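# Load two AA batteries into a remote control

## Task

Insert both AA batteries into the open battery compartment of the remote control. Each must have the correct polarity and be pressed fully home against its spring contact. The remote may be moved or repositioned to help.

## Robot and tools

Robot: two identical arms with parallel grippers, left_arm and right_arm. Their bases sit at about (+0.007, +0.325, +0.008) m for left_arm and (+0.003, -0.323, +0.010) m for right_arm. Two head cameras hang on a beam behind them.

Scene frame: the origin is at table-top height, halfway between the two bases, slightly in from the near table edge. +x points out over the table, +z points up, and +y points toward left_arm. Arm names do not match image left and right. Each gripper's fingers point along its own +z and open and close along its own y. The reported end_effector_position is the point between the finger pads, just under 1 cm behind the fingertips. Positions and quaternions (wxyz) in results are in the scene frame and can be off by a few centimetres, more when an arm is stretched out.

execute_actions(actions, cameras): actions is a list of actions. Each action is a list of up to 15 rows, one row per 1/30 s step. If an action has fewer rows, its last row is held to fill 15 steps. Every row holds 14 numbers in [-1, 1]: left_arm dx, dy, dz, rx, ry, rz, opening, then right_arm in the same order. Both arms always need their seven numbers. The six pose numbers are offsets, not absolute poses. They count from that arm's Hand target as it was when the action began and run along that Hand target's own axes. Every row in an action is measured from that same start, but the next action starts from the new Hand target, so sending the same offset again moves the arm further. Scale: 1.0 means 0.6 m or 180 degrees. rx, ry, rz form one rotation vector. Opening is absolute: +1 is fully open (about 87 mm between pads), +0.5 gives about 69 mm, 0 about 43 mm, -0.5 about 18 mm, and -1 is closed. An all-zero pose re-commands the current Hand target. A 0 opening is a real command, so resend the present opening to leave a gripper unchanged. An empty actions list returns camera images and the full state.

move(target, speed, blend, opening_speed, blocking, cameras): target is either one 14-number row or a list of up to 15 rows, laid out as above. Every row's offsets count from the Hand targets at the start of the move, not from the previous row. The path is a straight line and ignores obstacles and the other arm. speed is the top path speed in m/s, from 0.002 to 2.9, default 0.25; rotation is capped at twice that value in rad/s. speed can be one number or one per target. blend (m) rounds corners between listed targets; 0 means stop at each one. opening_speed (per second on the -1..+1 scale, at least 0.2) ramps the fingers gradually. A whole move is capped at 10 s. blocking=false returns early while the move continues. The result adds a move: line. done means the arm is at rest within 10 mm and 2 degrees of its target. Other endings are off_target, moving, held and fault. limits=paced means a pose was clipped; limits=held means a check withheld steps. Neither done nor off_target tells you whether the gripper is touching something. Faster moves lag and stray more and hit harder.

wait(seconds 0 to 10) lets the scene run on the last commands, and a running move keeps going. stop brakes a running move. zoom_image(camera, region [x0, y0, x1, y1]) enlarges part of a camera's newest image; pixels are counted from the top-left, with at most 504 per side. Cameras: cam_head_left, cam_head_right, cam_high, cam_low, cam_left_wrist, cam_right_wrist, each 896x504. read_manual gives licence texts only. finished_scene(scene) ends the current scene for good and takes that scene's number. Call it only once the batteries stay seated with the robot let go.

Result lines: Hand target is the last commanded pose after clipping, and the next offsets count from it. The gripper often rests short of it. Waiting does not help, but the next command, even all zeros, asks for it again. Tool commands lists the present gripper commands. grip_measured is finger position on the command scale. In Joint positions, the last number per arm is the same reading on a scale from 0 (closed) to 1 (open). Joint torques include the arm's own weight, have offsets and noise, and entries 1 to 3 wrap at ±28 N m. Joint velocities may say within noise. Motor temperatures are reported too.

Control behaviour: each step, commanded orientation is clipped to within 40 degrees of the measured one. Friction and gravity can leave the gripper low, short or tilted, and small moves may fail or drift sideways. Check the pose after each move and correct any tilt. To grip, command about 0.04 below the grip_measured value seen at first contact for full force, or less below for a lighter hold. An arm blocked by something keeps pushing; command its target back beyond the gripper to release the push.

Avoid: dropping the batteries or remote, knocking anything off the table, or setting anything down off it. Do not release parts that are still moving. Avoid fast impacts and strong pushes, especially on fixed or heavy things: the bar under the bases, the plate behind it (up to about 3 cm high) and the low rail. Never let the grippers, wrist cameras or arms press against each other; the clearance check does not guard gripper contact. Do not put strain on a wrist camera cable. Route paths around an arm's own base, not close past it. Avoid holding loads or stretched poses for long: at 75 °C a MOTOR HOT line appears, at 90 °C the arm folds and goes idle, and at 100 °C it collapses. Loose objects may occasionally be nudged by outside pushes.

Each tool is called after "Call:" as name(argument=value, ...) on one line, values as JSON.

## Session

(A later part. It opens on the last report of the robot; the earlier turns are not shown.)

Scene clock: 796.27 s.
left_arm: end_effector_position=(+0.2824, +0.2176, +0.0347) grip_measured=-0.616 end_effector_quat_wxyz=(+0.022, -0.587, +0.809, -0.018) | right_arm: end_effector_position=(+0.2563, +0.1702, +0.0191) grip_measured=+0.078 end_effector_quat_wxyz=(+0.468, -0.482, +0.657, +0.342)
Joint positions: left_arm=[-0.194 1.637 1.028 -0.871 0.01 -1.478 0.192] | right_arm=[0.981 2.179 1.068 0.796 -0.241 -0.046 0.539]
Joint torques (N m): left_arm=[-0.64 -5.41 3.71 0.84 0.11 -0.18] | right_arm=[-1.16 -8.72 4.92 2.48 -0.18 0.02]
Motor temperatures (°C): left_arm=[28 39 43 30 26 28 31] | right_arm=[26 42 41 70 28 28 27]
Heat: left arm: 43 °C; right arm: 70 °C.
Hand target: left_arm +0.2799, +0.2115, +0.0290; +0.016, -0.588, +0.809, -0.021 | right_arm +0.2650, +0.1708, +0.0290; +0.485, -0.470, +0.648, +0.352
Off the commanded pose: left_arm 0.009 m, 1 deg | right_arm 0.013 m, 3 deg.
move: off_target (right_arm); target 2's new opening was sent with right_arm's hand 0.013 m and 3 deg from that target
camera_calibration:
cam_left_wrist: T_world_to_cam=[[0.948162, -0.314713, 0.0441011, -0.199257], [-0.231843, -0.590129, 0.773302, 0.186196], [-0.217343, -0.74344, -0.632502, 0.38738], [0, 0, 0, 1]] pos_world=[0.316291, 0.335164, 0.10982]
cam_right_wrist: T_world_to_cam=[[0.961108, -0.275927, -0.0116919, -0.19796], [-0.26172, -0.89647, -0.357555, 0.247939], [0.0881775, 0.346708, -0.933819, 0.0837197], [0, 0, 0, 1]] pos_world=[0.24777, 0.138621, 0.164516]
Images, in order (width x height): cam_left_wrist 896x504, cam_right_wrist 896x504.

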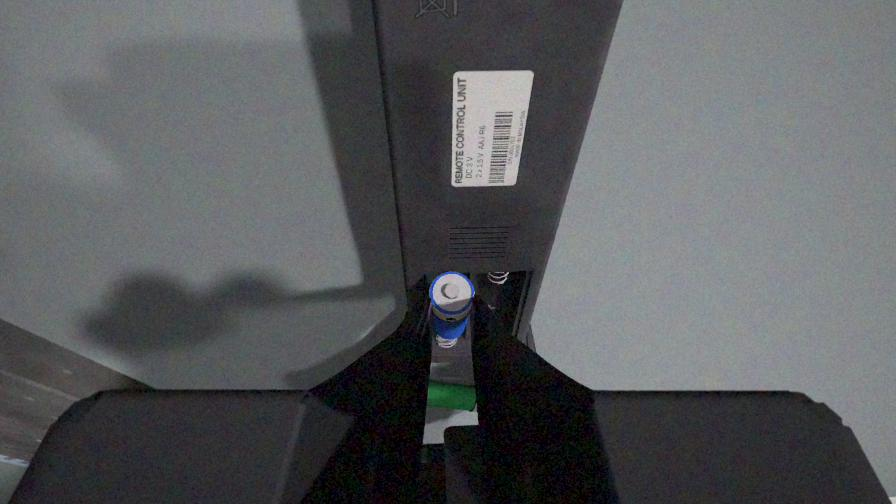

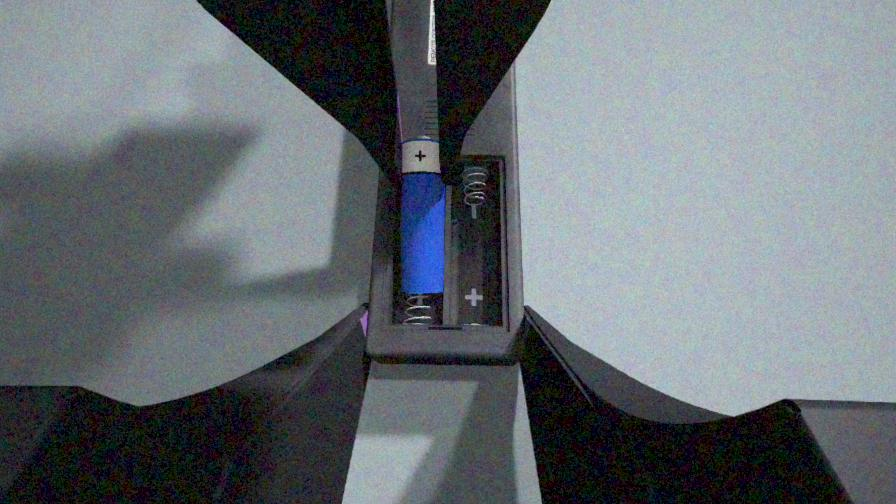

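Call:
move(target=[0,0,0,0,0,0,-0.68,0.0157,0,0.0057,0,0,0,0.0], cameras=[], speed=0.03)

Call:
move(target=[0.0125,0.0003,0.005,0,0,0,-0.68,0,0,0,0,0,0,0.0], cameras=["cam_right_wrist","cam_left_wrist"], speed=0.03)

Call:
zoom_image(camera="cam_right_wrist", region=[340, 100, 560, 370])

Scene clock: 810.87 s.
left_arm: end_effector_position=(+0.2839, +0.2173, +0.0348) grip_measured=-0.616 end_effector_quat_wxyz=(+0.024, -0.587, +0.809, -0.021) | right_arm: end_effector_position=(+0.2602, +0.1715, +0.0179) grip_measured=+0.078 end_effector_quat_wxyz=(+0.477, -0.478, +0.652, +0.345)
Joint positions: left_arm=[-0.194 1.637 1.028 -0.865 0.01 -1.479 0.192] | right_arm=[0.976 2.199 1.068 0.838 -0.241 -0.046 0.539]
Joint torques (N m): left_arm=[-0.66 -5.41 3.77 0.77 0.11 -0.18] | right_arm=[-0.66 -7.65 4.94 2.39 -0.16 0.04]
Motor temperatures (°C): left_arm=[28 38 43 30 26 28 31] | right_arm=[26 44 40 70 28 28 27]
Heat: left arm: 43 °C; right arm: 70 °C.
Hand target: left_arm +0.2798, +0.2116, +0.0290; +0.016, -0.588, +0.809, -0.021 | right_arm +0.2652, +0.1714, +0.0190; +0.485, -0.470, +0.648, +0.352
Off the commanded pose: left_arm 0.009 m, 1 deg | right_arm 0.005 m, 2 deg.
move: done
No camera images: "cameras" was empty.

Scene clock: 811.93 s.
left_arm: end_effector_position=(+0.2831, +0.2158, +0.0334) grip_measured=-0.617 end_effector_quat_wxyz=(+0.027, -0.588, +0.808, -0.018) | right_arm: end_effector_position=(+0.2602, +0.1716, +0.0182) grip_measured=+0.078 end_effector_quat_wxyz=(+0.477, -0.478, +0.651, +0.345)
Joint positions: left_arm=[-0.204 1.637 1.023 -0.862 0.001 -1.493 0.192] | right_arm=[0.976 2.199 1.068 0.839 -0.241 -0.046 0.539]
Joint torques (N m): left_arm=[-2.24 -5.2 3.26 0.86 0.16 -0.28] | right_arm=[-0.68 -7.69 4.94 2.38 -0.16 0.04]
Motor temperatures (°C): left_arm=[28 38 43 30 26 28 31] | right_arm=[26 44 40 70 28 28 27]
Heat: left arm: 43 °C; right arm: 70 °C.
Hand target: left_arm +0.2775, +0.2044, +0.0260; +0.016, -0.588, +0.809, -0.021 | right_arm +0.2652, +0.1714, +0.0190; +0.485, -0.470, +0.648, +0.352
Off the commanded pose: left_arm 0.015 m, 1 deg | right_arm 0.005 m, 1 deg.
move: off_target (left_arm)
camera_calibration:
cam_left_wrist: T_world_to_cam=[[0.949373, -0.310355, 0.0486805, -0.201869], [-0.234207, -0.595956, 0.768104, 0.188445], [-0.209374, -0.740619, -0.638472, 0.38267], [0, 0, 0, 1]] pos_world=[0.315905, 0.333067, 0.109405]
cam_right_wrist: T_world_to_cam=[[0.960176, -0.279348, -0.00519869, -0.200631], [-0.260387, -0.887946, -0.379146, 0.248578], [0.101297, 0.3654, -0.925322, 0.0751829], [0, 0, 0, 1]] pos_world=[0.249752, 0.137206, 0.162772]
Images, in order (width x height): cam_left_wrist 896x504, cam_right_wrist 896x504.

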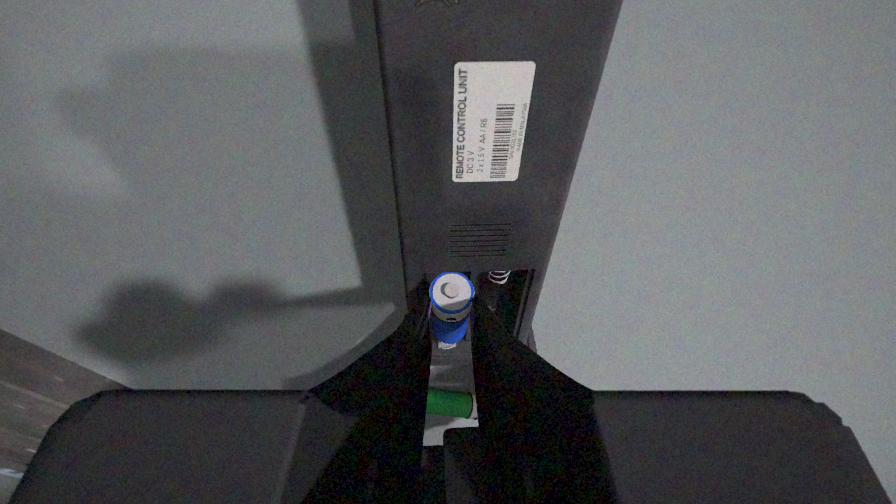

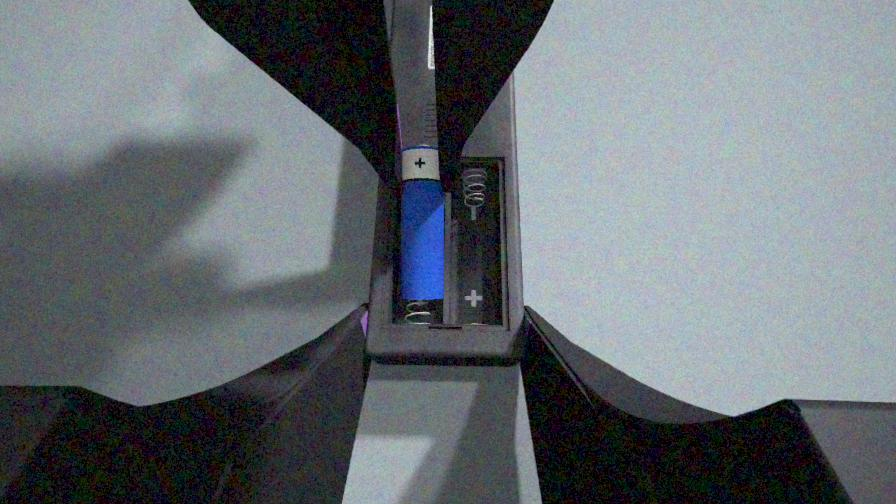

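Scaled by 1.867 from the camera's 896x504 image, which has a finer 1280x720 frame.

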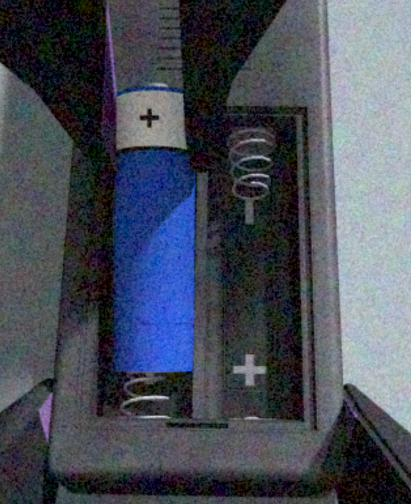

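Call:
move(target=[0.0142,0.0003,0.004,0,0,0,-0.7,0,0,0,0,0,0,0.0], cameras=["cam_right_wrist"], speed=0.03)

Call:
zoom_image(camera="cam_right_wrist", region=[340, 100, 560, 370])

Scene clock: 819.57 s.
left_arm: end_effector_position=(+0.2828, +0.2145, +0.0323) grip_measured=-0.616 end_effector_quat_wxyz=(+0.037, -0.588, +0.808, -0.009) | right_arm: end_effector_position=(+0.2602, +0.1716, +0.0182) grip_measured=+0.078 end_effector_quat_wxyz=(+0.477, -0.478, +0.651, +0.345)
Joint positions: left_arm=[-0.226 1.637 1.023 -0.862 -0.027 -1.513 0.192] | right_arm=[0.976 2.199 1.068 0.839 -0.241 -0.046 0.539]
Joint torques (N m): left_arm=[-2.86 -5.03 2.76 0.93 0.39 -0.37] | right_arm=[-0.64 -7.72 4.94 2.39 -0.16 0.03]
Motor temperatures (°C): left_arm=[28 38 42 30 26 28 31] | right_arm=[26 43 40 69 28 28 27]
Heat: left arm: 42 °C; right arm: 69 °C.
Hand target: left_arm +0.2748, +0.1963, +0.0235; +0.016, -0.588, +0.809, -0.021 | right_arm +0.2652, +0.1714, +0.0190; +0.485, -0.470, +0.648, +0.352
Off the commanded pose: left_arm 0.022 m, 3 deg | right_arm 0.005 m, 1 deg.
move: off_target (left_arm)
camera_calibration:
cam_right_wrist: T_world_to_cam=[[0.960176, -0.279348, -0.00519869, -0.200631], [-0.260387, -0.887946, -0.379146, 0.248578], [0.101297, 0.3654, -0.925322, 0.0751829], [0, 0, 0, 1]] pos_world=[0.249752, 0.137206, 0.162772]
Images, in order (width x height): cam_right_wrist 896x504.

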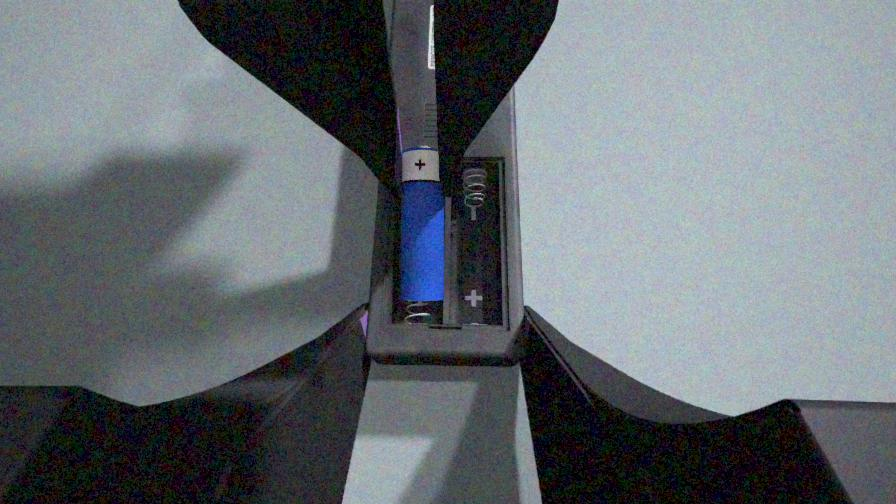

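Scaled by 1.867 from the camera's 896x504 image, which has a finer 1280x720 frame.

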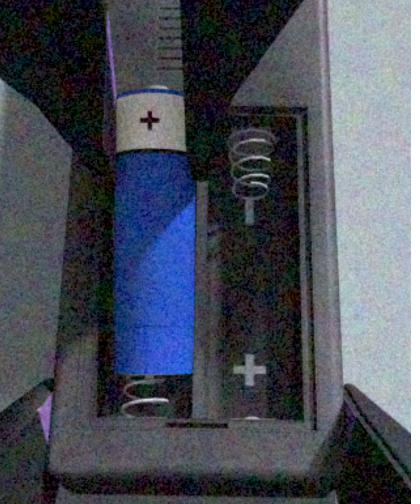

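Call:
move(target=[0.0167,0.0003,0.002,0,0,0,-0.72,0,0,0,0,0,0,0.0], cameras=["cam_right_wrist","cam_left_wrist"], speed=0.03)

Call:
zoom_image(camera="cam_right_wrist", region=[340, 100, 560, 370])

Scene clock: 828.50 s.
left_arm: end_effector_position=(+0.2814, +0.2116, +0.0290) grip_measured=-0.617 end_effector_quat_wxyz=(+0.047, -0.593, +0.804, -0.002) | right_arm: end_effector_position=(+0.2609, +0.1713, +0.0182) grip_measured=+0.078 end_effector_quat_wxyz=(+0.477, -0.478, +0.652, +0.345)
Joint positions: left_arm=[-0.253 1.636 1.011 -0.85 -0.055 -1.552 0.191] | right_arm=[0.975 2.199 1.068 0.839 -0.241 -0.046 0.539]
Joint torques (N m): left_arm=[-3.56 -4.85 3.58 0.83 0.63 -0.32] | right_arm=[-0.64 -7.69 4.92 2.37 -0.16 0.03]
Motor temperatures (°C): left_arm=[28 38 42 30 26 28 31] | right_arm=[26 42 39 68 28 28 27]
Heat: left arm: 42 °C; right arm: 68 °C.
Hand target: left_arm +0.2715, +0.1868, +0.0223; +0.016, -0.588, +0.809, -0.021 | right_arm +0.2652, +0.1714, +0.0190; +0.485, -0.471, +0.648, +0.352
Off the commanded pose: left_arm 0.028 m, 4 deg | right_arm 0.004 m, 1 deg.
move: off_target (left_arm)
camera_calibration:
cam_left_wrist: T_world_to_cam=[[0.952617, -0.300282, 0.0485028, -0.204357], [-0.237771, -0.635679, 0.734423, 0.199293], [-0.189702, -0.711156, -0.676957, 0.365737], [0, 0, 0, 1]] pos_world=[0.31144, 0.325418, 0.111135]
cam_right_wrist: T_world_to_cam=[[0.959867, -0.280404, -0.00534535, -0.201168], [-0.261408, -0.887612, -0.379223, 0.248628], [0.101591, 0.365401, -0.92529, 0.0751789], [0, 0, 0, 1]] pos_world=[0.25045, 0.136806, 0.162772]
Images, in order (width x height): cam_left_wrist 896x504, cam_right_wrist 896x504.

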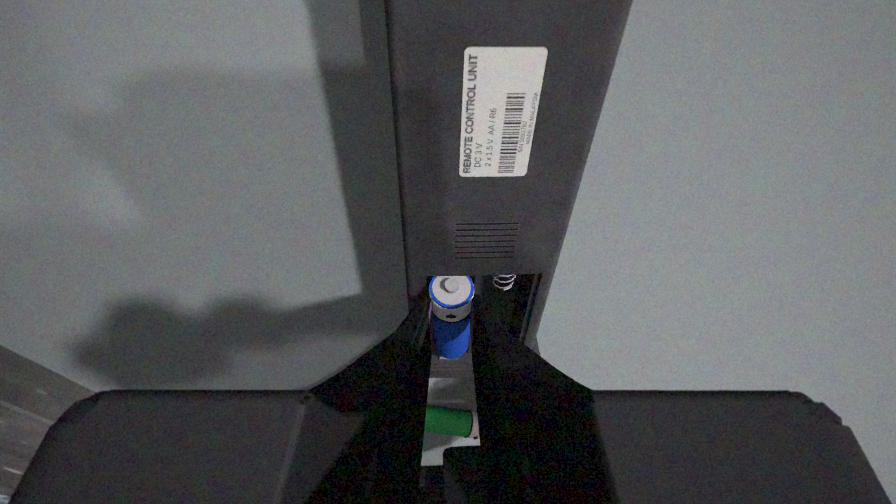

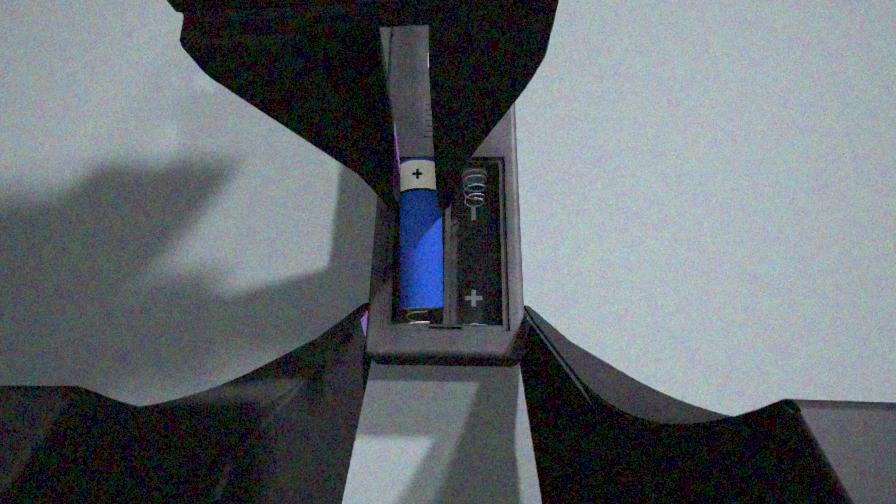

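Scaled by 1.867 from the camera's 896x504 image, which has a finer 1280x720 frame.

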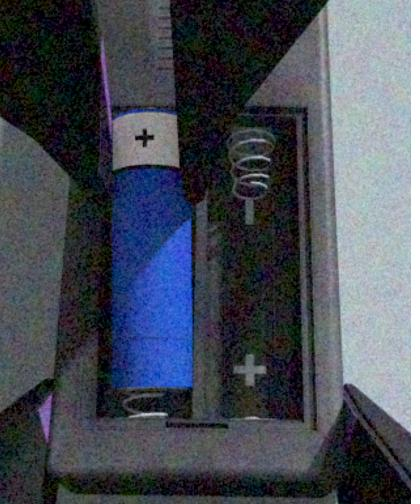

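Call:
move(target=[[-0.0375,-0.001,-0.0052,0,0,0,-0.7,0,0,0,0,0,0,0.0],[-0.0375,-0.001,-0.0052,0,0,0,-0.45,0,0,0,0,0,0,0.0]], cameras=["cam_right_wrist","cam_left_wrist"], speed=0.05, opening_speed=0.4)

Call:
zoom_image(camera="cam_right_wrist", region=[340, 100, 560, 370])

Call:
zoom_image(camera="cam_left_wrist", region=[380, 220, 580, 420])

Scene clock: 842.17 s.
left_arm: end_effector_position=(+0.2806, +0.2079, +0.0307) grip_measured=-0.450 end_effector_quat_wxyz=(+0.026, -0.590, +0.807, -0.021) | right_arm: end_effector_position=(+0.2606, +0.1725, +0.0185) grip_measured=+0.078 end_effector_quat_wxyz=(+0.480, -0.477, +0.649, +0.347)
Joint positions: left_arm=[-0.23 1.636 1.009 -0.845 0.005 -1.524 0.275] | right_arm=[0.976 2.203 1.068 0.852 -0.241 -0.046 0.539]
Joint torques (N m): left_arm=[0.84 -4.85 4.34 0.71 0.14 0.1] | right_arm=[-0.64 -8.12 4.94 2.26 -0.15 0.02]
Motor temperatures (°C): left_arm=[28 37 42 30 26 28 31] | right_arm=[26 42 39 69 28 28 27]
Heat: left arm: 42 °C; right arm: 69 °C.
Hand target: left_arm +0.2790, +0.2081, +0.0255; +0.016, -0.588, +0.809, -0.021 | right_arm +0.2652, +0.1714, +0.0190; +0.485, -0.471, +0.648, +0.352
Off the commanded pose: left_arm 0.006 m, 1 deg | right_arm 0.005 m, 1 deg.
move: done; target 2's new opening was sent with left_arm's hand 0.008 m and 3 deg from that target
camera_calibration:
cam_left_wrist: T_world_to_cam=[[0.950511, -0.306106, 0.053187, -0.203135], [-0.233678, -0.591529, 0.771679, 0.183943], [-0.204753, -0.745917, -0.633785, 0.37434], [0, 0, 0, 1]] pos_world=[0.312713, 0.325853, 0.106111]
cam_right_wrist: T_world_to_cam=[[0.960315, -0.278889, -0.00398919, -0.200886], [-0.258721, -0.885344, -0.386303, 0.248755], [0.104204, 0.372005, -0.922363, 0.0731431], [0, 0, 0, 1]] pos_world=[0.24965, 0.136999, 0.162758]
Images, in order (width x height): cam_left_wrist 896x504, cam_right_wrist 896x504.

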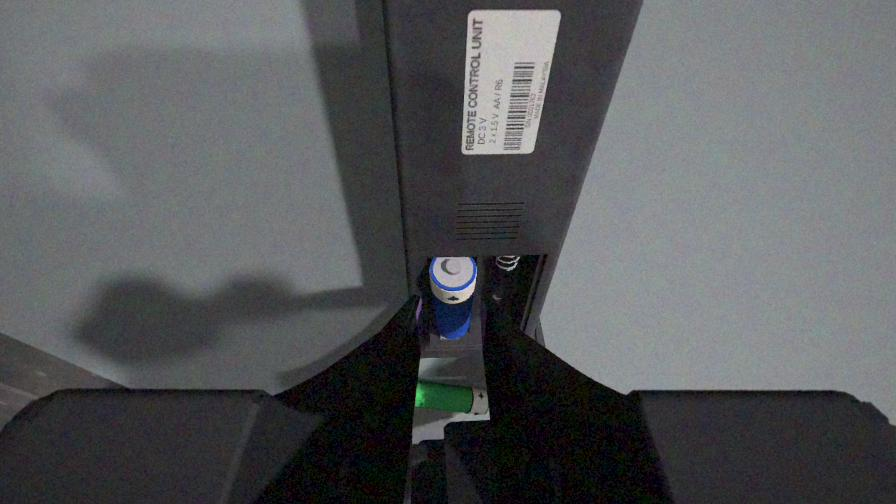

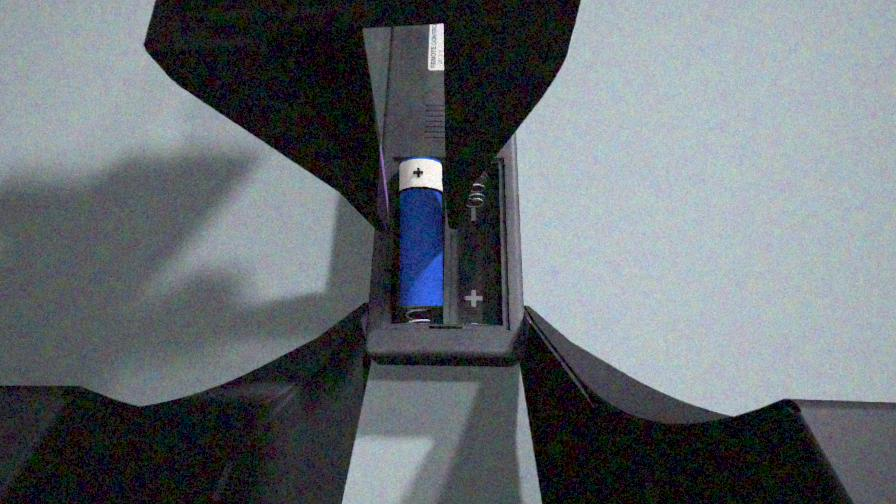

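Scaled by 1.867 from the camera's 896x504 image, which has a finer 1280x720 frame.

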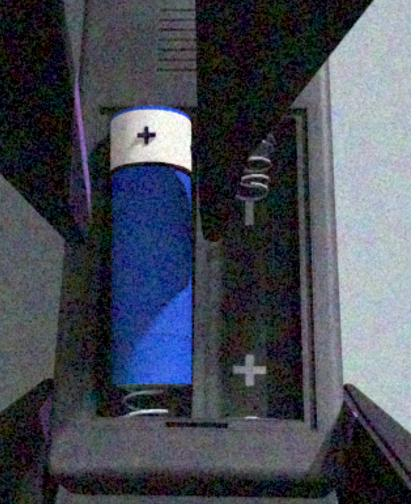

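Scaled by 2.520 from the camera's 896x504 image, which has a finer 1280x720 frame.

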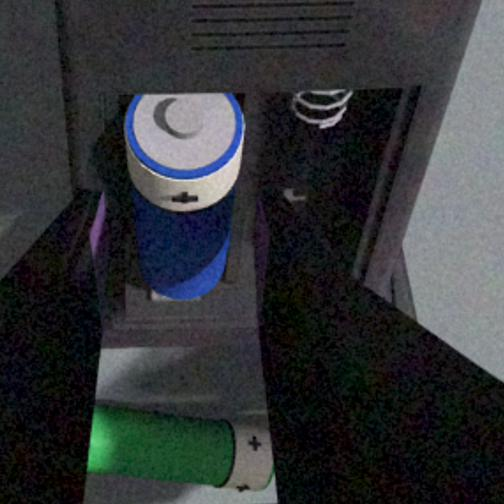

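Call:
move(target=[[0,-0.0018,-0.0333,0,0,0,-0.4,0,0,0,0,0,0,0.0],[-0.0147,-0.0112,-0.0795,0,0,0,-0.4,0,0,0,0,0,0,0.0],[-0.0147,-0.0112,-0.0795,0,0,0,-1,0,0,0,0,0,0,0.0]], cameras=["cam_right_wrist","cam_left_wrist"], speed=0.1, blend=[0.01,0,0])

Call:
zoom_image(camera="cam_right_wrist", region=[340, 100, 560, 370])

Call:
zoom_image(camera="cam_left_wrist", region=[380, 180, 580, 380])

Scene clock: 861.63 s.
left_arm: end_effector_position=(+0.2795, +0.2161, +0.0573) grip_measured=-1.000 end_effector_quat_wxyz=(+0.009, -0.589, +0.808, -0.001) | right_arm: end_effector_position=(+0.2606, +0.1725, +0.0185) grip_measured=+0.078 end_effector_quat_wxyz=(+0.480, -0.477, +0.649, +0.347)
Joint positions: left_arm=[-0.201 1.636 1.123 -1.011 0.007 -1.491 0] | right_arm=[0.976 2.203 1.068 0.852 -0.241 -0.046 0.539]
Joint torques (N m): left_arm=[1.24 -8.58 7.57 0.23 0.15 0.11] | right_arm=[-0.64 -8.09 4.92 2.25 -0.15 0.02]
Motor temperatures (°C): left_arm=[28 37 43 30 26 28 31] | right_arm=[26 41 39 69 28 28 28]
Heat: left arm: 43 °C; right arm: 69 °C.
Hand target: left_arm +0.2856, +0.2152, +0.0735; +0.016, -0.588, +0.809, -0.021 | right_arm +0.2652, +0.1714, +0.0190; +0.485, -0.471, +0.648, +0.352
Off the commanded pose: left_arm 0.017 m, 2 deg | right_arm 0.005 m, 1 deg.
move: off_target (left_arm); blend cut to 0.0099 m at target 1; target 3's new opening was sent with left_arm's hand 0.017 m and 2 deg from that target
camera_calibration:
cam_left_wrist: T_world_to_cam=[[0.950934, -0.309392, 0.00100573, -0.197462], [-0.196246, -0.600653, 0.77505, 0.159404], [-0.23919, -0.737219, -0.631899, 0.404655], [0, 0, 0, 1]] pos_world=[0.315845, 0.332973, 0.132353]
cam_right_wrist: T_world_to_cam=[[0.960315, -0.278889, -0.00398919, -0.200886], [-0.258721, -0.885344, -0.386303, 0.248755], [0.104204, 0.372005, -0.922363, 0.0731431], [0, 0, 0, 1]] pos_world=[0.24965, 0.136999, 0.162758]
Images, in order (width x height): cam_left_wrist 896x504, cam_right_wrist 896x504.

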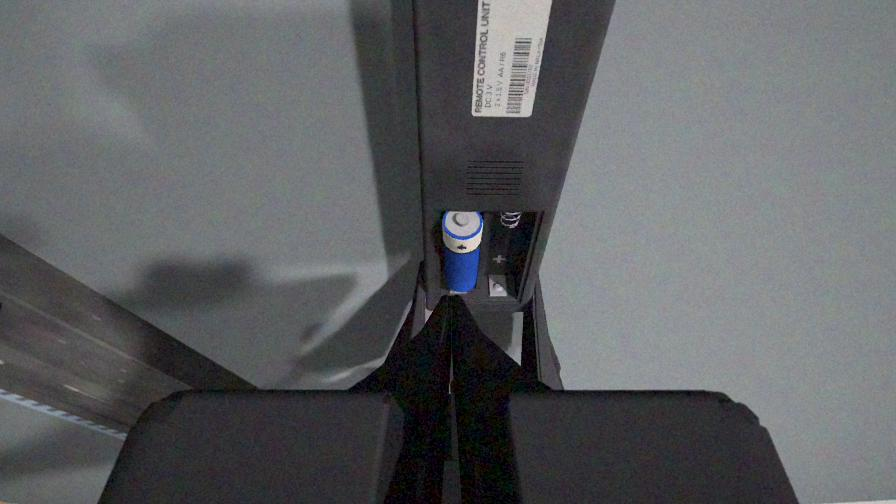

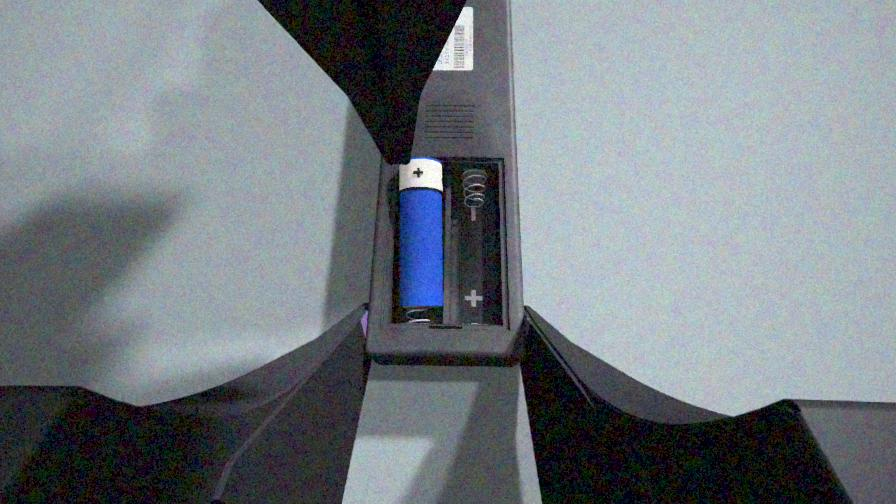

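Scaled by 1.867 from the camera's 896x504 image, which has a finer 1280x720 frame.

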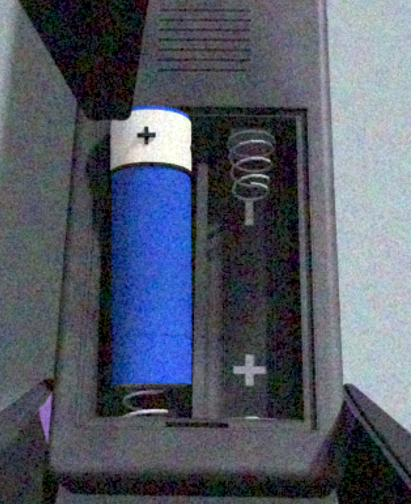

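Scaled by 2.520 from the camera's 896x504 image, which has a finer 1280x720 frame.

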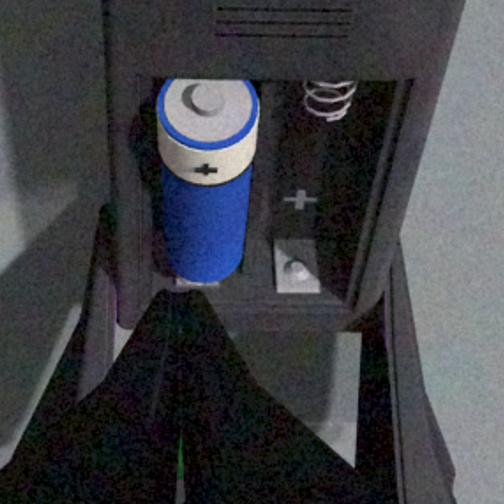

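Call:
move(target=[0.007,0.003,0.0523,0,0,0,-1,0,0,0,0,0,0,0.0], cameras=["cam_right_wrist","cam_left_wrist"], speed=0.06)

Call:
zoom_image(camera="cam_right_wrist", region=[340, 100, 560, 370])

Call:
zoom_image(camera="cam_left_wrist", region=[380, 180, 580, 380])

Scene clock: 873.97 s.
left_arm: end_effector_position=(+0.2836, +0.2154, +0.0439) grip_measured=-1.000 end_effector_quat_wxyz=(+0.020, -0.589, +0.808, -0.015) | right_arm: end_effector_position=(+0.2606, +0.1725, +0.0185) grip_measured=+0.078 end_effector_quat_wxyz=(+0.480, -0.477, +0.649, +0.347)
Joint positions: left_arm=[-0.201 1.636 1.066 -0.919 0.007 -1.491 0] | right_arm=[0.976 2.203 1.068 0.852 -0.241 -0.046 0.539]
Joint torques (N m): left_arm=[-0.32 -5.65 4.78 0.71 0.14 -0.03] | right_arm=[-0.61 -8.13 4.9 2.27 -0.15 0.02]
Motor temperatures (°C): left_arm=[28 38 43 29 26 28 30] | right_arm=[26 41 39 69 28 28 28]
Heat: left arm: 43 °C; right arm: 69 °C.
Hand target: left_arm +0.2842, +0.2112, +0.0421; +0.016, -0.588, +0.809, -0.021 | right_arm +0.2652, +0.1714, +0.0190; +0.485, -0.471, +0.648, +0.352
Off the commanded pose: left_arm 0.005 m, 1 deg | right_arm 0.005 m, 1 deg.
move: done
camera_calibration:
cam_left_wrist: T_world_to_cam=[[0.950076, -0.309926, 0.0360877, -0.202682], [-0.223209, -0.594277, 0.772666, 0.176537], [-0.218023, -0.742146, -0.633786, 0.391793], [0, 0, 0, 1]] pos_world=[0.317388, 0.332863, 0.119223]
cam_right_wrist: T_world_to_cam=[[0.960315, -0.278889, -0.00398919, -0.200886], [-0.258721, -0.885344, -0.386303, 0.248755], [0.104204, 0.372005, -0.922363, 0.0731431], [0, 0, 0, 1]] pos_world=[0.24965, 0.136999, 0.162758]
Images, in order (width x height): cam_left_wrist 896x504, cam_right_wrist 896x504.

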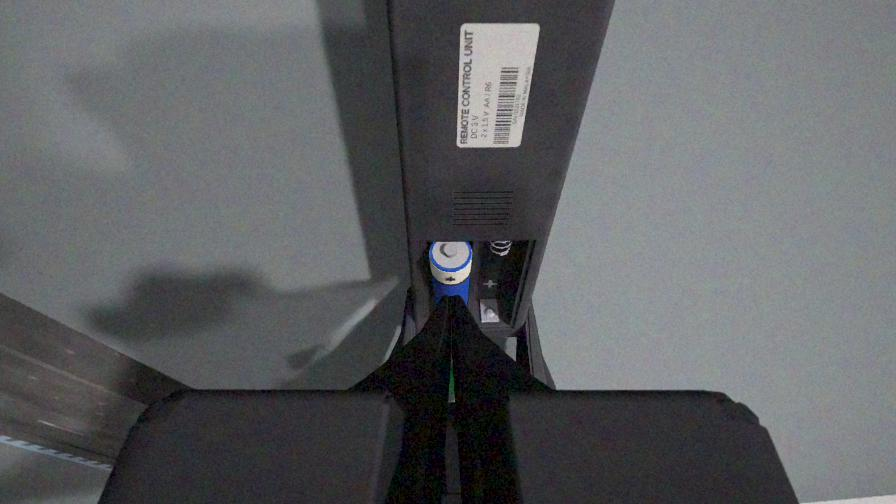

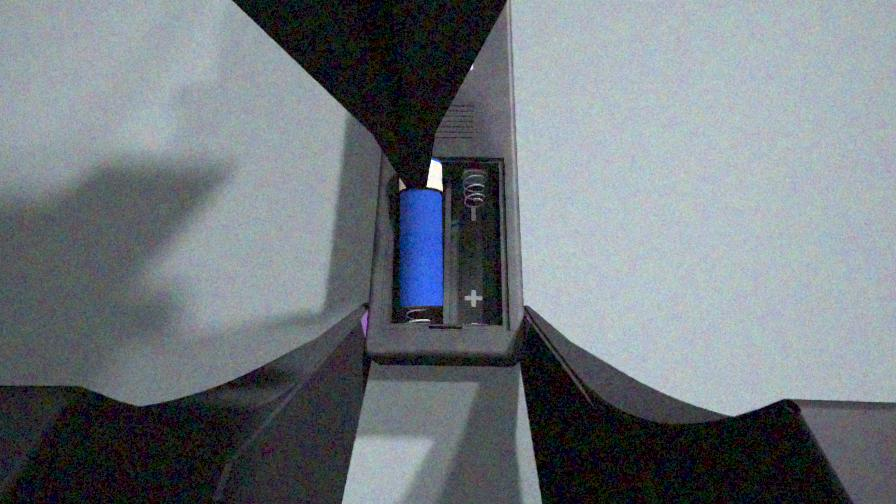

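Scaled by 1.867 from the camera's 896x504 image, which has a finer 1280x720 frame.

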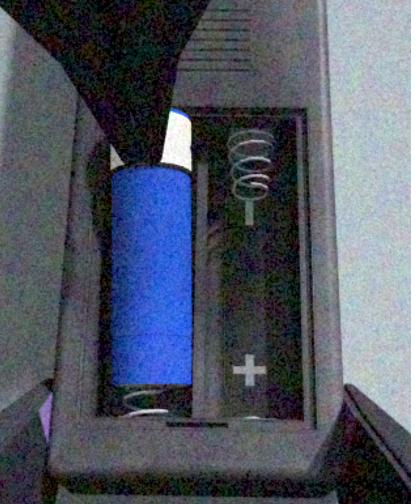

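Scaled by 2.520 from the camera's 896x504 image, which has a finer 1280x720 frame.

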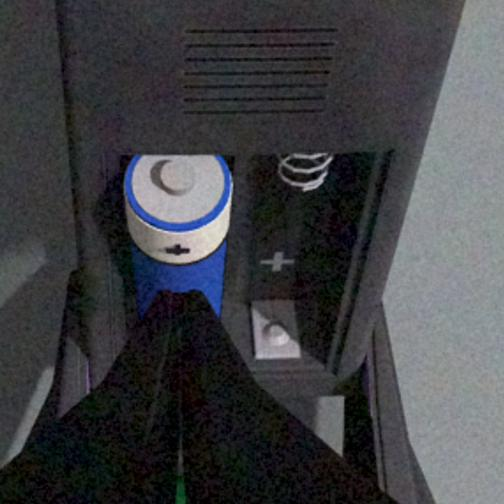

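Call:
move(target=[-0.003,0,0.03,0,0,0,-1,0,0,0,0,0,0,0.0], cameras=["cam_right_wrist","cam_left_wrist"], speed=0.04)

Call:
zoom_image(camera="cam_right_wrist", region=[340, 100, 560, 370])

Call:
zoom_image(camera="cam_left_wrist", region=[380, 180, 580, 380])

Scene clock: 879.73 s.
left_arm: end_effector_position=(+0.2880, +0.2123, +0.0351) grip_measured=-1.000 end_effector_quat_wxyz=(+0.024, -0.588, +0.808, -0.028) | right_arm: end_effector_position=(+0.2606, +0.1725, +0.0185) grip_measured=+0.078 end_effector_quat_wxyz=(+0.480, -0.477, +0.649, +0.347)
Joint positions: left_arm=[-0.201 1.646 1.037 -0.855 0.02 -1.491 0] | right_arm=[0.976 2.203 1.068 0.852 -0.241 -0.046 0.539]
Joint torques (N m): left_arm=[0.1 -4.05 3.73 0.88 0.02 0.01] | right_arm=[-0.66 -8.12 4.94 2.26 -0.16 0.03]
Motor temperatures (°C): left_arm=[28 38 43 29 26 28 30] | right_arm=[26 41 39 70 28 28 28]
Heat: left arm: 43 °C; right arm: 70 °C.
Hand target: left_arm +0.2857, +0.2127, +0.0241; +0.016, -0.588, +0.809, -0.021 | right_arm +0.2652, +0.1714, +0.0190; +0.485, -0.471, +0.648, +0.352
Off the commanded pose: left_arm 0.011 m, 1 deg | right_arm 0.005 m, 1 deg.
move: off_target (left_arm)
camera_calibration:
cam_left_wrist: T_world_to_cam=[[0.948689, -0.310227, 0.0612271, -0.20798], [-0.239963, -0.580209, 0.778315, 0.18405], [-0.20593, -0.753071, -0.624881, 0.383331], [0, 0, 0, 1]] pos_world=[0.320413, 0.330942, 0.109021]
cam_right_wrist: T_world_to_cam=[[0.960315, -0.278889, -0.00398919, -0.200886], [-0.258721, -0.885344, -0.386303, 0.248755], [0.104204, 0.372005, -0.922363, 0.0731431], [0, 0, 0, 1]] pos_world=[0.24965, 0.136999, 0.162758]
Images, in order (width x height): cam_left_wrist 896x504, cam_right_wrist 896x504.

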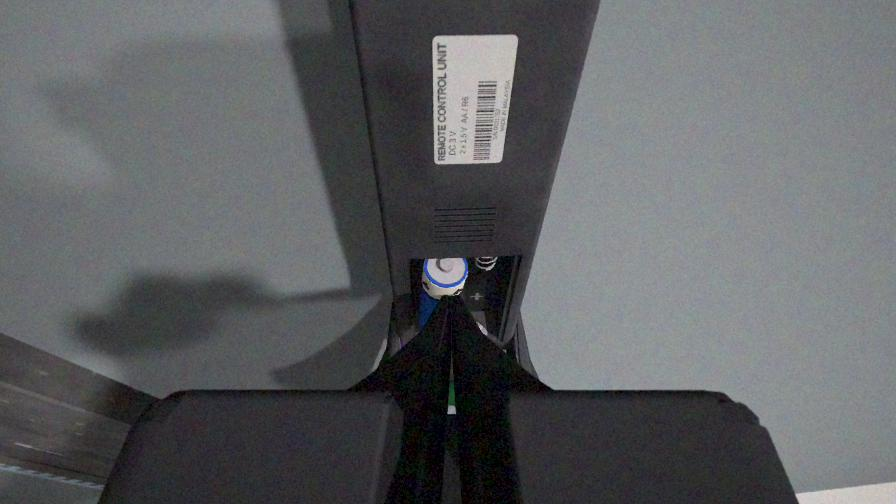

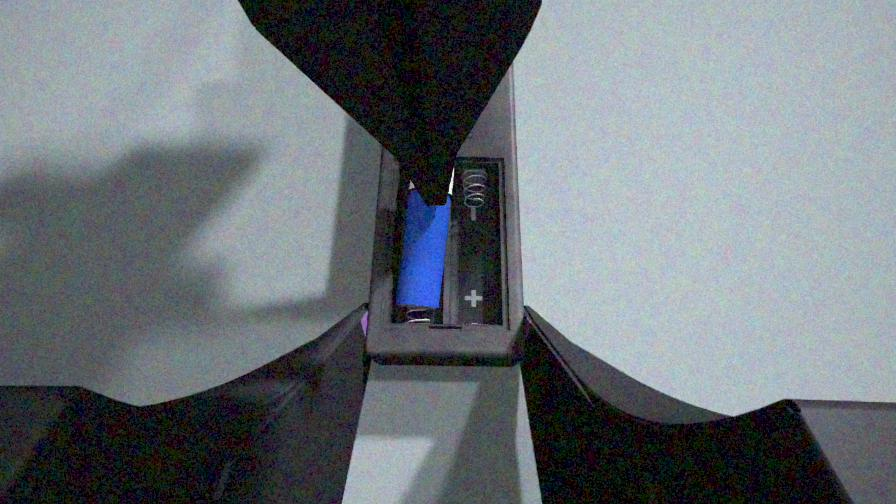

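Scaled by 1.867 from the camera's 896x504 image, which has a finer 1280x720 frame.

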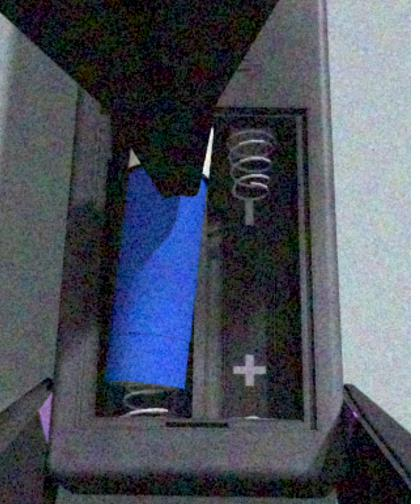

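Scaled by 2.520 from the camera's 896x504 image, which has a finer 1280x720 frame.

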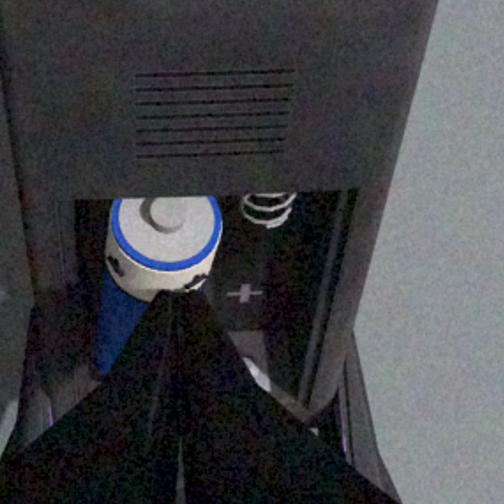

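Call:
move(target=[[0,0.0085,-0.012,0,0,0,-1,0,0,0,0,0,0,0.0]], cameras=["cam_right_wrist","cam_left_wrist"], speed=0.04)

Call:
zoom_image(camera="cam_left_wrist", region=[380, 180, 580, 380])

Scene clock: 891.43 s.
left_arm: end_effector_position=(+0.2880, +0.2123, +0.0351) grip_measured=-1.000 end_effector_quat_wxyz=(+0.024, -0.588, +0.808, -0.028) | right_arm: end_effector_position=(+0.2606, +0.1725, +0.0185) grip_measured=+0.078 end_effector_quat_wxyz=(+0.480, -0.477, +0.649, +0.347)
Joint positions: left_arm=[-0.201 1.646 1.037 -0.855 0.02 -1.491 0] | right_arm=[0.976 2.203 1.068 0.852 -0.241 -0.046 0.539]
Joint torques (N m): left_arm=[0.28 -6.43 3.3 0.58 0.02 0.02] | right_arm=[-0.62 -8.14 4.9 2.26 -0.14 0.02]
Motor temperatures (°C): left_arm=[28 37 43 30 26 28 30] | right_arm=[26 41 39 70 28 28 28]
Heat: left arm: 43 °C; right arm: 70 °C.
Hand target: left_arm +0.2805, +0.2143, +0.0310; +0.016, -0.588, +0.809, -0.021 | right_arm +0.2652, +0.1714, +0.0190; +0.485, -0.471, +0.648, +0.352
Off the commanded pose: left_arm 0.009 m, 1 deg | right_arm 0.005 m, 1 deg.
move: done
camera_calibration:
cam_left_wrist: T_world_to_cam=[[0.948689, -0.310227, 0.0612271, -0.20798], [-0.239963, -0.580209, 0.778315, 0.18405], [-0.20593, -0.753071, -0.624881, 0.383331], [0, 0, 0, 1]] pos_world=[0.320413, 0.330942, 0.109021]
cam_right_wrist: T_world_to_cam=[[0.960315, -0.278889, -0.00398919, -0.200886], [-0.258721, -0.885344, -0.386303, 0.248755], [0.104204, 0.372005, -0.922363, 0.0731431], [0, 0, 0, 1]] pos_world=[0.24965, 0.136999, 0.162758]
Images, in order (width x height): cam_left_wrist 896x504, cam_right_wrist 896x504.

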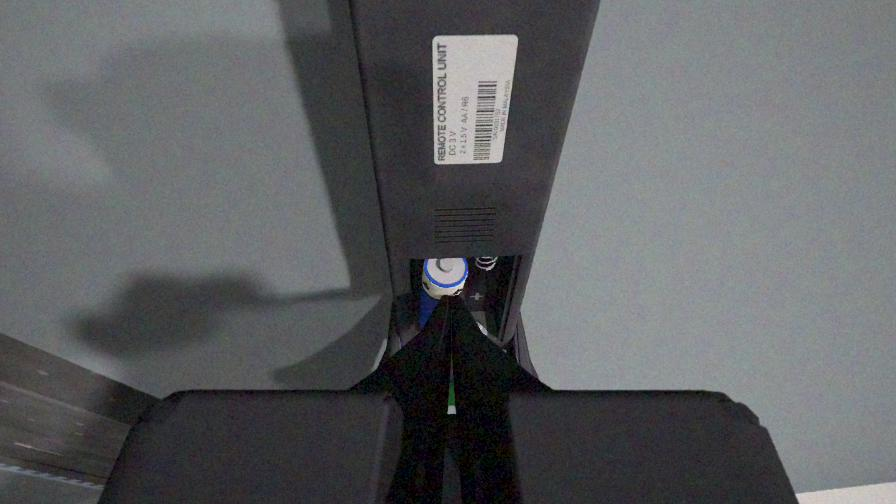

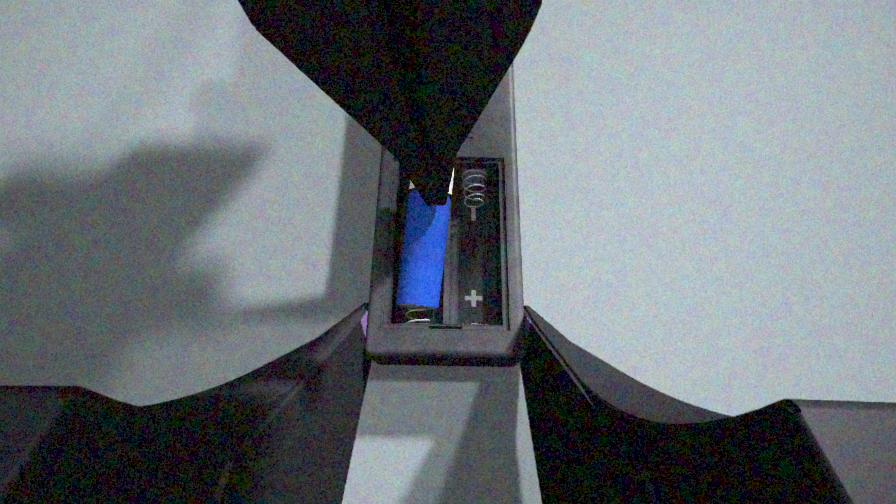

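Scaled by 2.520 from the camera's 896x504 image, which has a finer 1280x720 frame.

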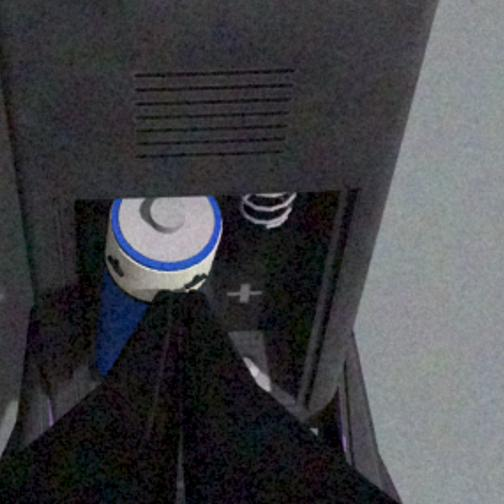

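Call:
move(target=[[0,0,-0.06,0,0,0,-1,0,0,0,0,0,0,0.0]], cameras=["cam_right_wrist","cam_left_wrist"], speed=0.1)

Call:
zoom_image(camera="cam_left_wrist", region=[380, 180, 580, 380])

Call:
zoom_image(camera="cam_right_wrist", region=[340, 100, 560, 370])

Scene clock: 905.07 s.
left_arm: end_effector_position=(+0.2716, +0.2154, +0.0489) grip_measured=-1.000 end_effector_quat_wxyz=(+0.000, -0.589, +0.808, -0.002) | right_arm: end_effector_position=(+0.2606, +0.1725, +0.0185) grip_measured=+0.078 end_effector_quat_wxyz=(+0.480, -0.477, +0.649, +0.347)
Joint positions: left_arm=[-0.201 1.628 1.077 -0.982 0.022 -1.491 0] | right_arm=[0.976 2.203 1.068 0.852 -0.241 -0.045 0.539]
Joint torques (N m): left_arm=[0.55 -9.29 7.47 0.2 -0.01 0.04] | right_arm=[-0.64 -8.14 4.93 2.26 -0.16 0.03]
Motor temperatures (°C): left_arm=[28 38 43 30 26 28 30] | right_arm=[26 42 39 70 28 28 28]
Heat: left arm: 43 °C; right arm: 70 °C.
Hand target: left_arm +0.2786, +0.2149, +0.0670; +0.016, -0.588, +0.809, -0.021 | right_arm +0.2652, +0.1714, +0.0190; +0.484, -0.470, +0.648, +0.352
Off the commanded pose: left_arm 0.019 m, 3 deg | right_arm 0.005 m, 1 deg.
move: off_target (left_arm)
camera_calibration:
cam_left_wrist: T_world_to_cam=[[0.950903, -0.309403, -0.00735481, -0.189784], [-0.186256, -0.591086, 0.784809, 0.158654], [-0.24717, -0.744907, -0.619693, 0.400183], [0, 0, 0, 1]] pos_world=[0.308929, 0.333158, 0.122082]
cam_right_wrist: T_world_to_cam=[[0.960289, -0.278975, -0.00426661, -0.200918], [-0.258899, -0.885276, -0.386338, 0.248822], [0.104002, 0.372101, -0.922347, 0.0731675], [0, 0, 0, 1]] pos_world=[0.24975, 0.136999, 0.162758]
Images, in order (width x height): cam_left_wrist 896x504, cam_right_wrist 896x504.

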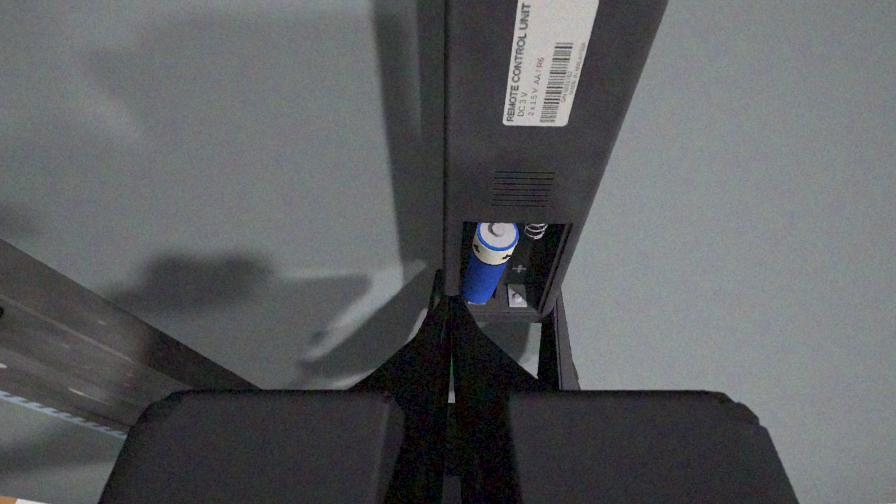

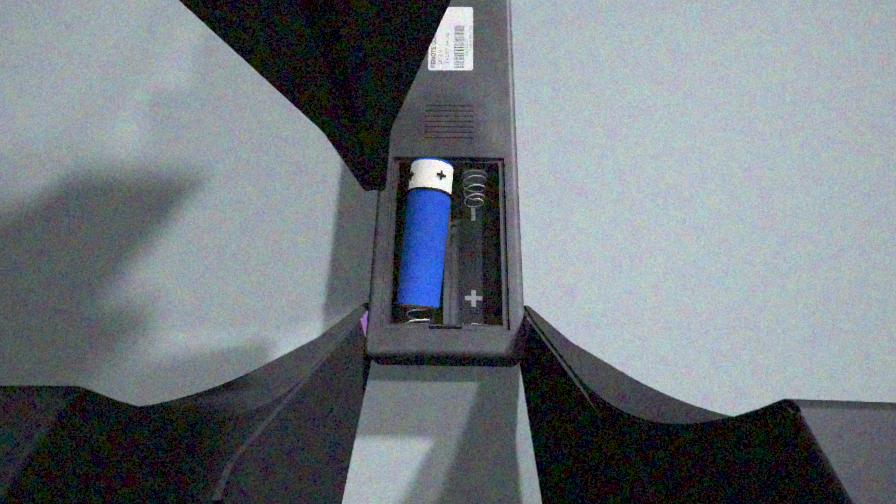

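Scaled by 2.520 from the camera's 896x504 image, which has a finer 1280x720 frame.

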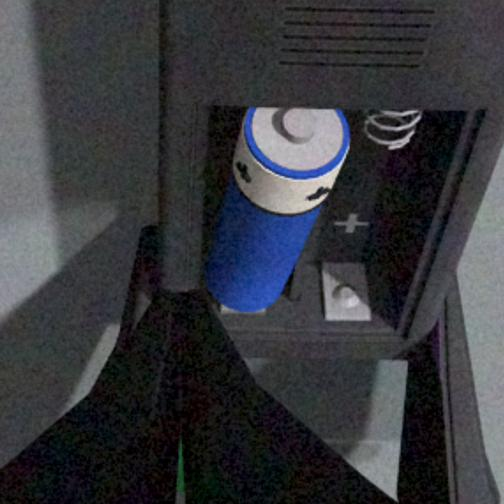

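Scaled by 1.867 from the camera's 896x504 image, which has a finer 1280x720 frame.

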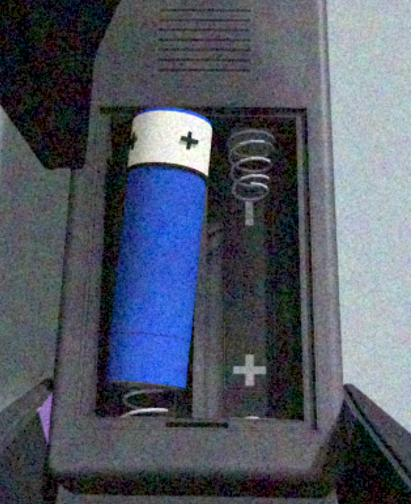

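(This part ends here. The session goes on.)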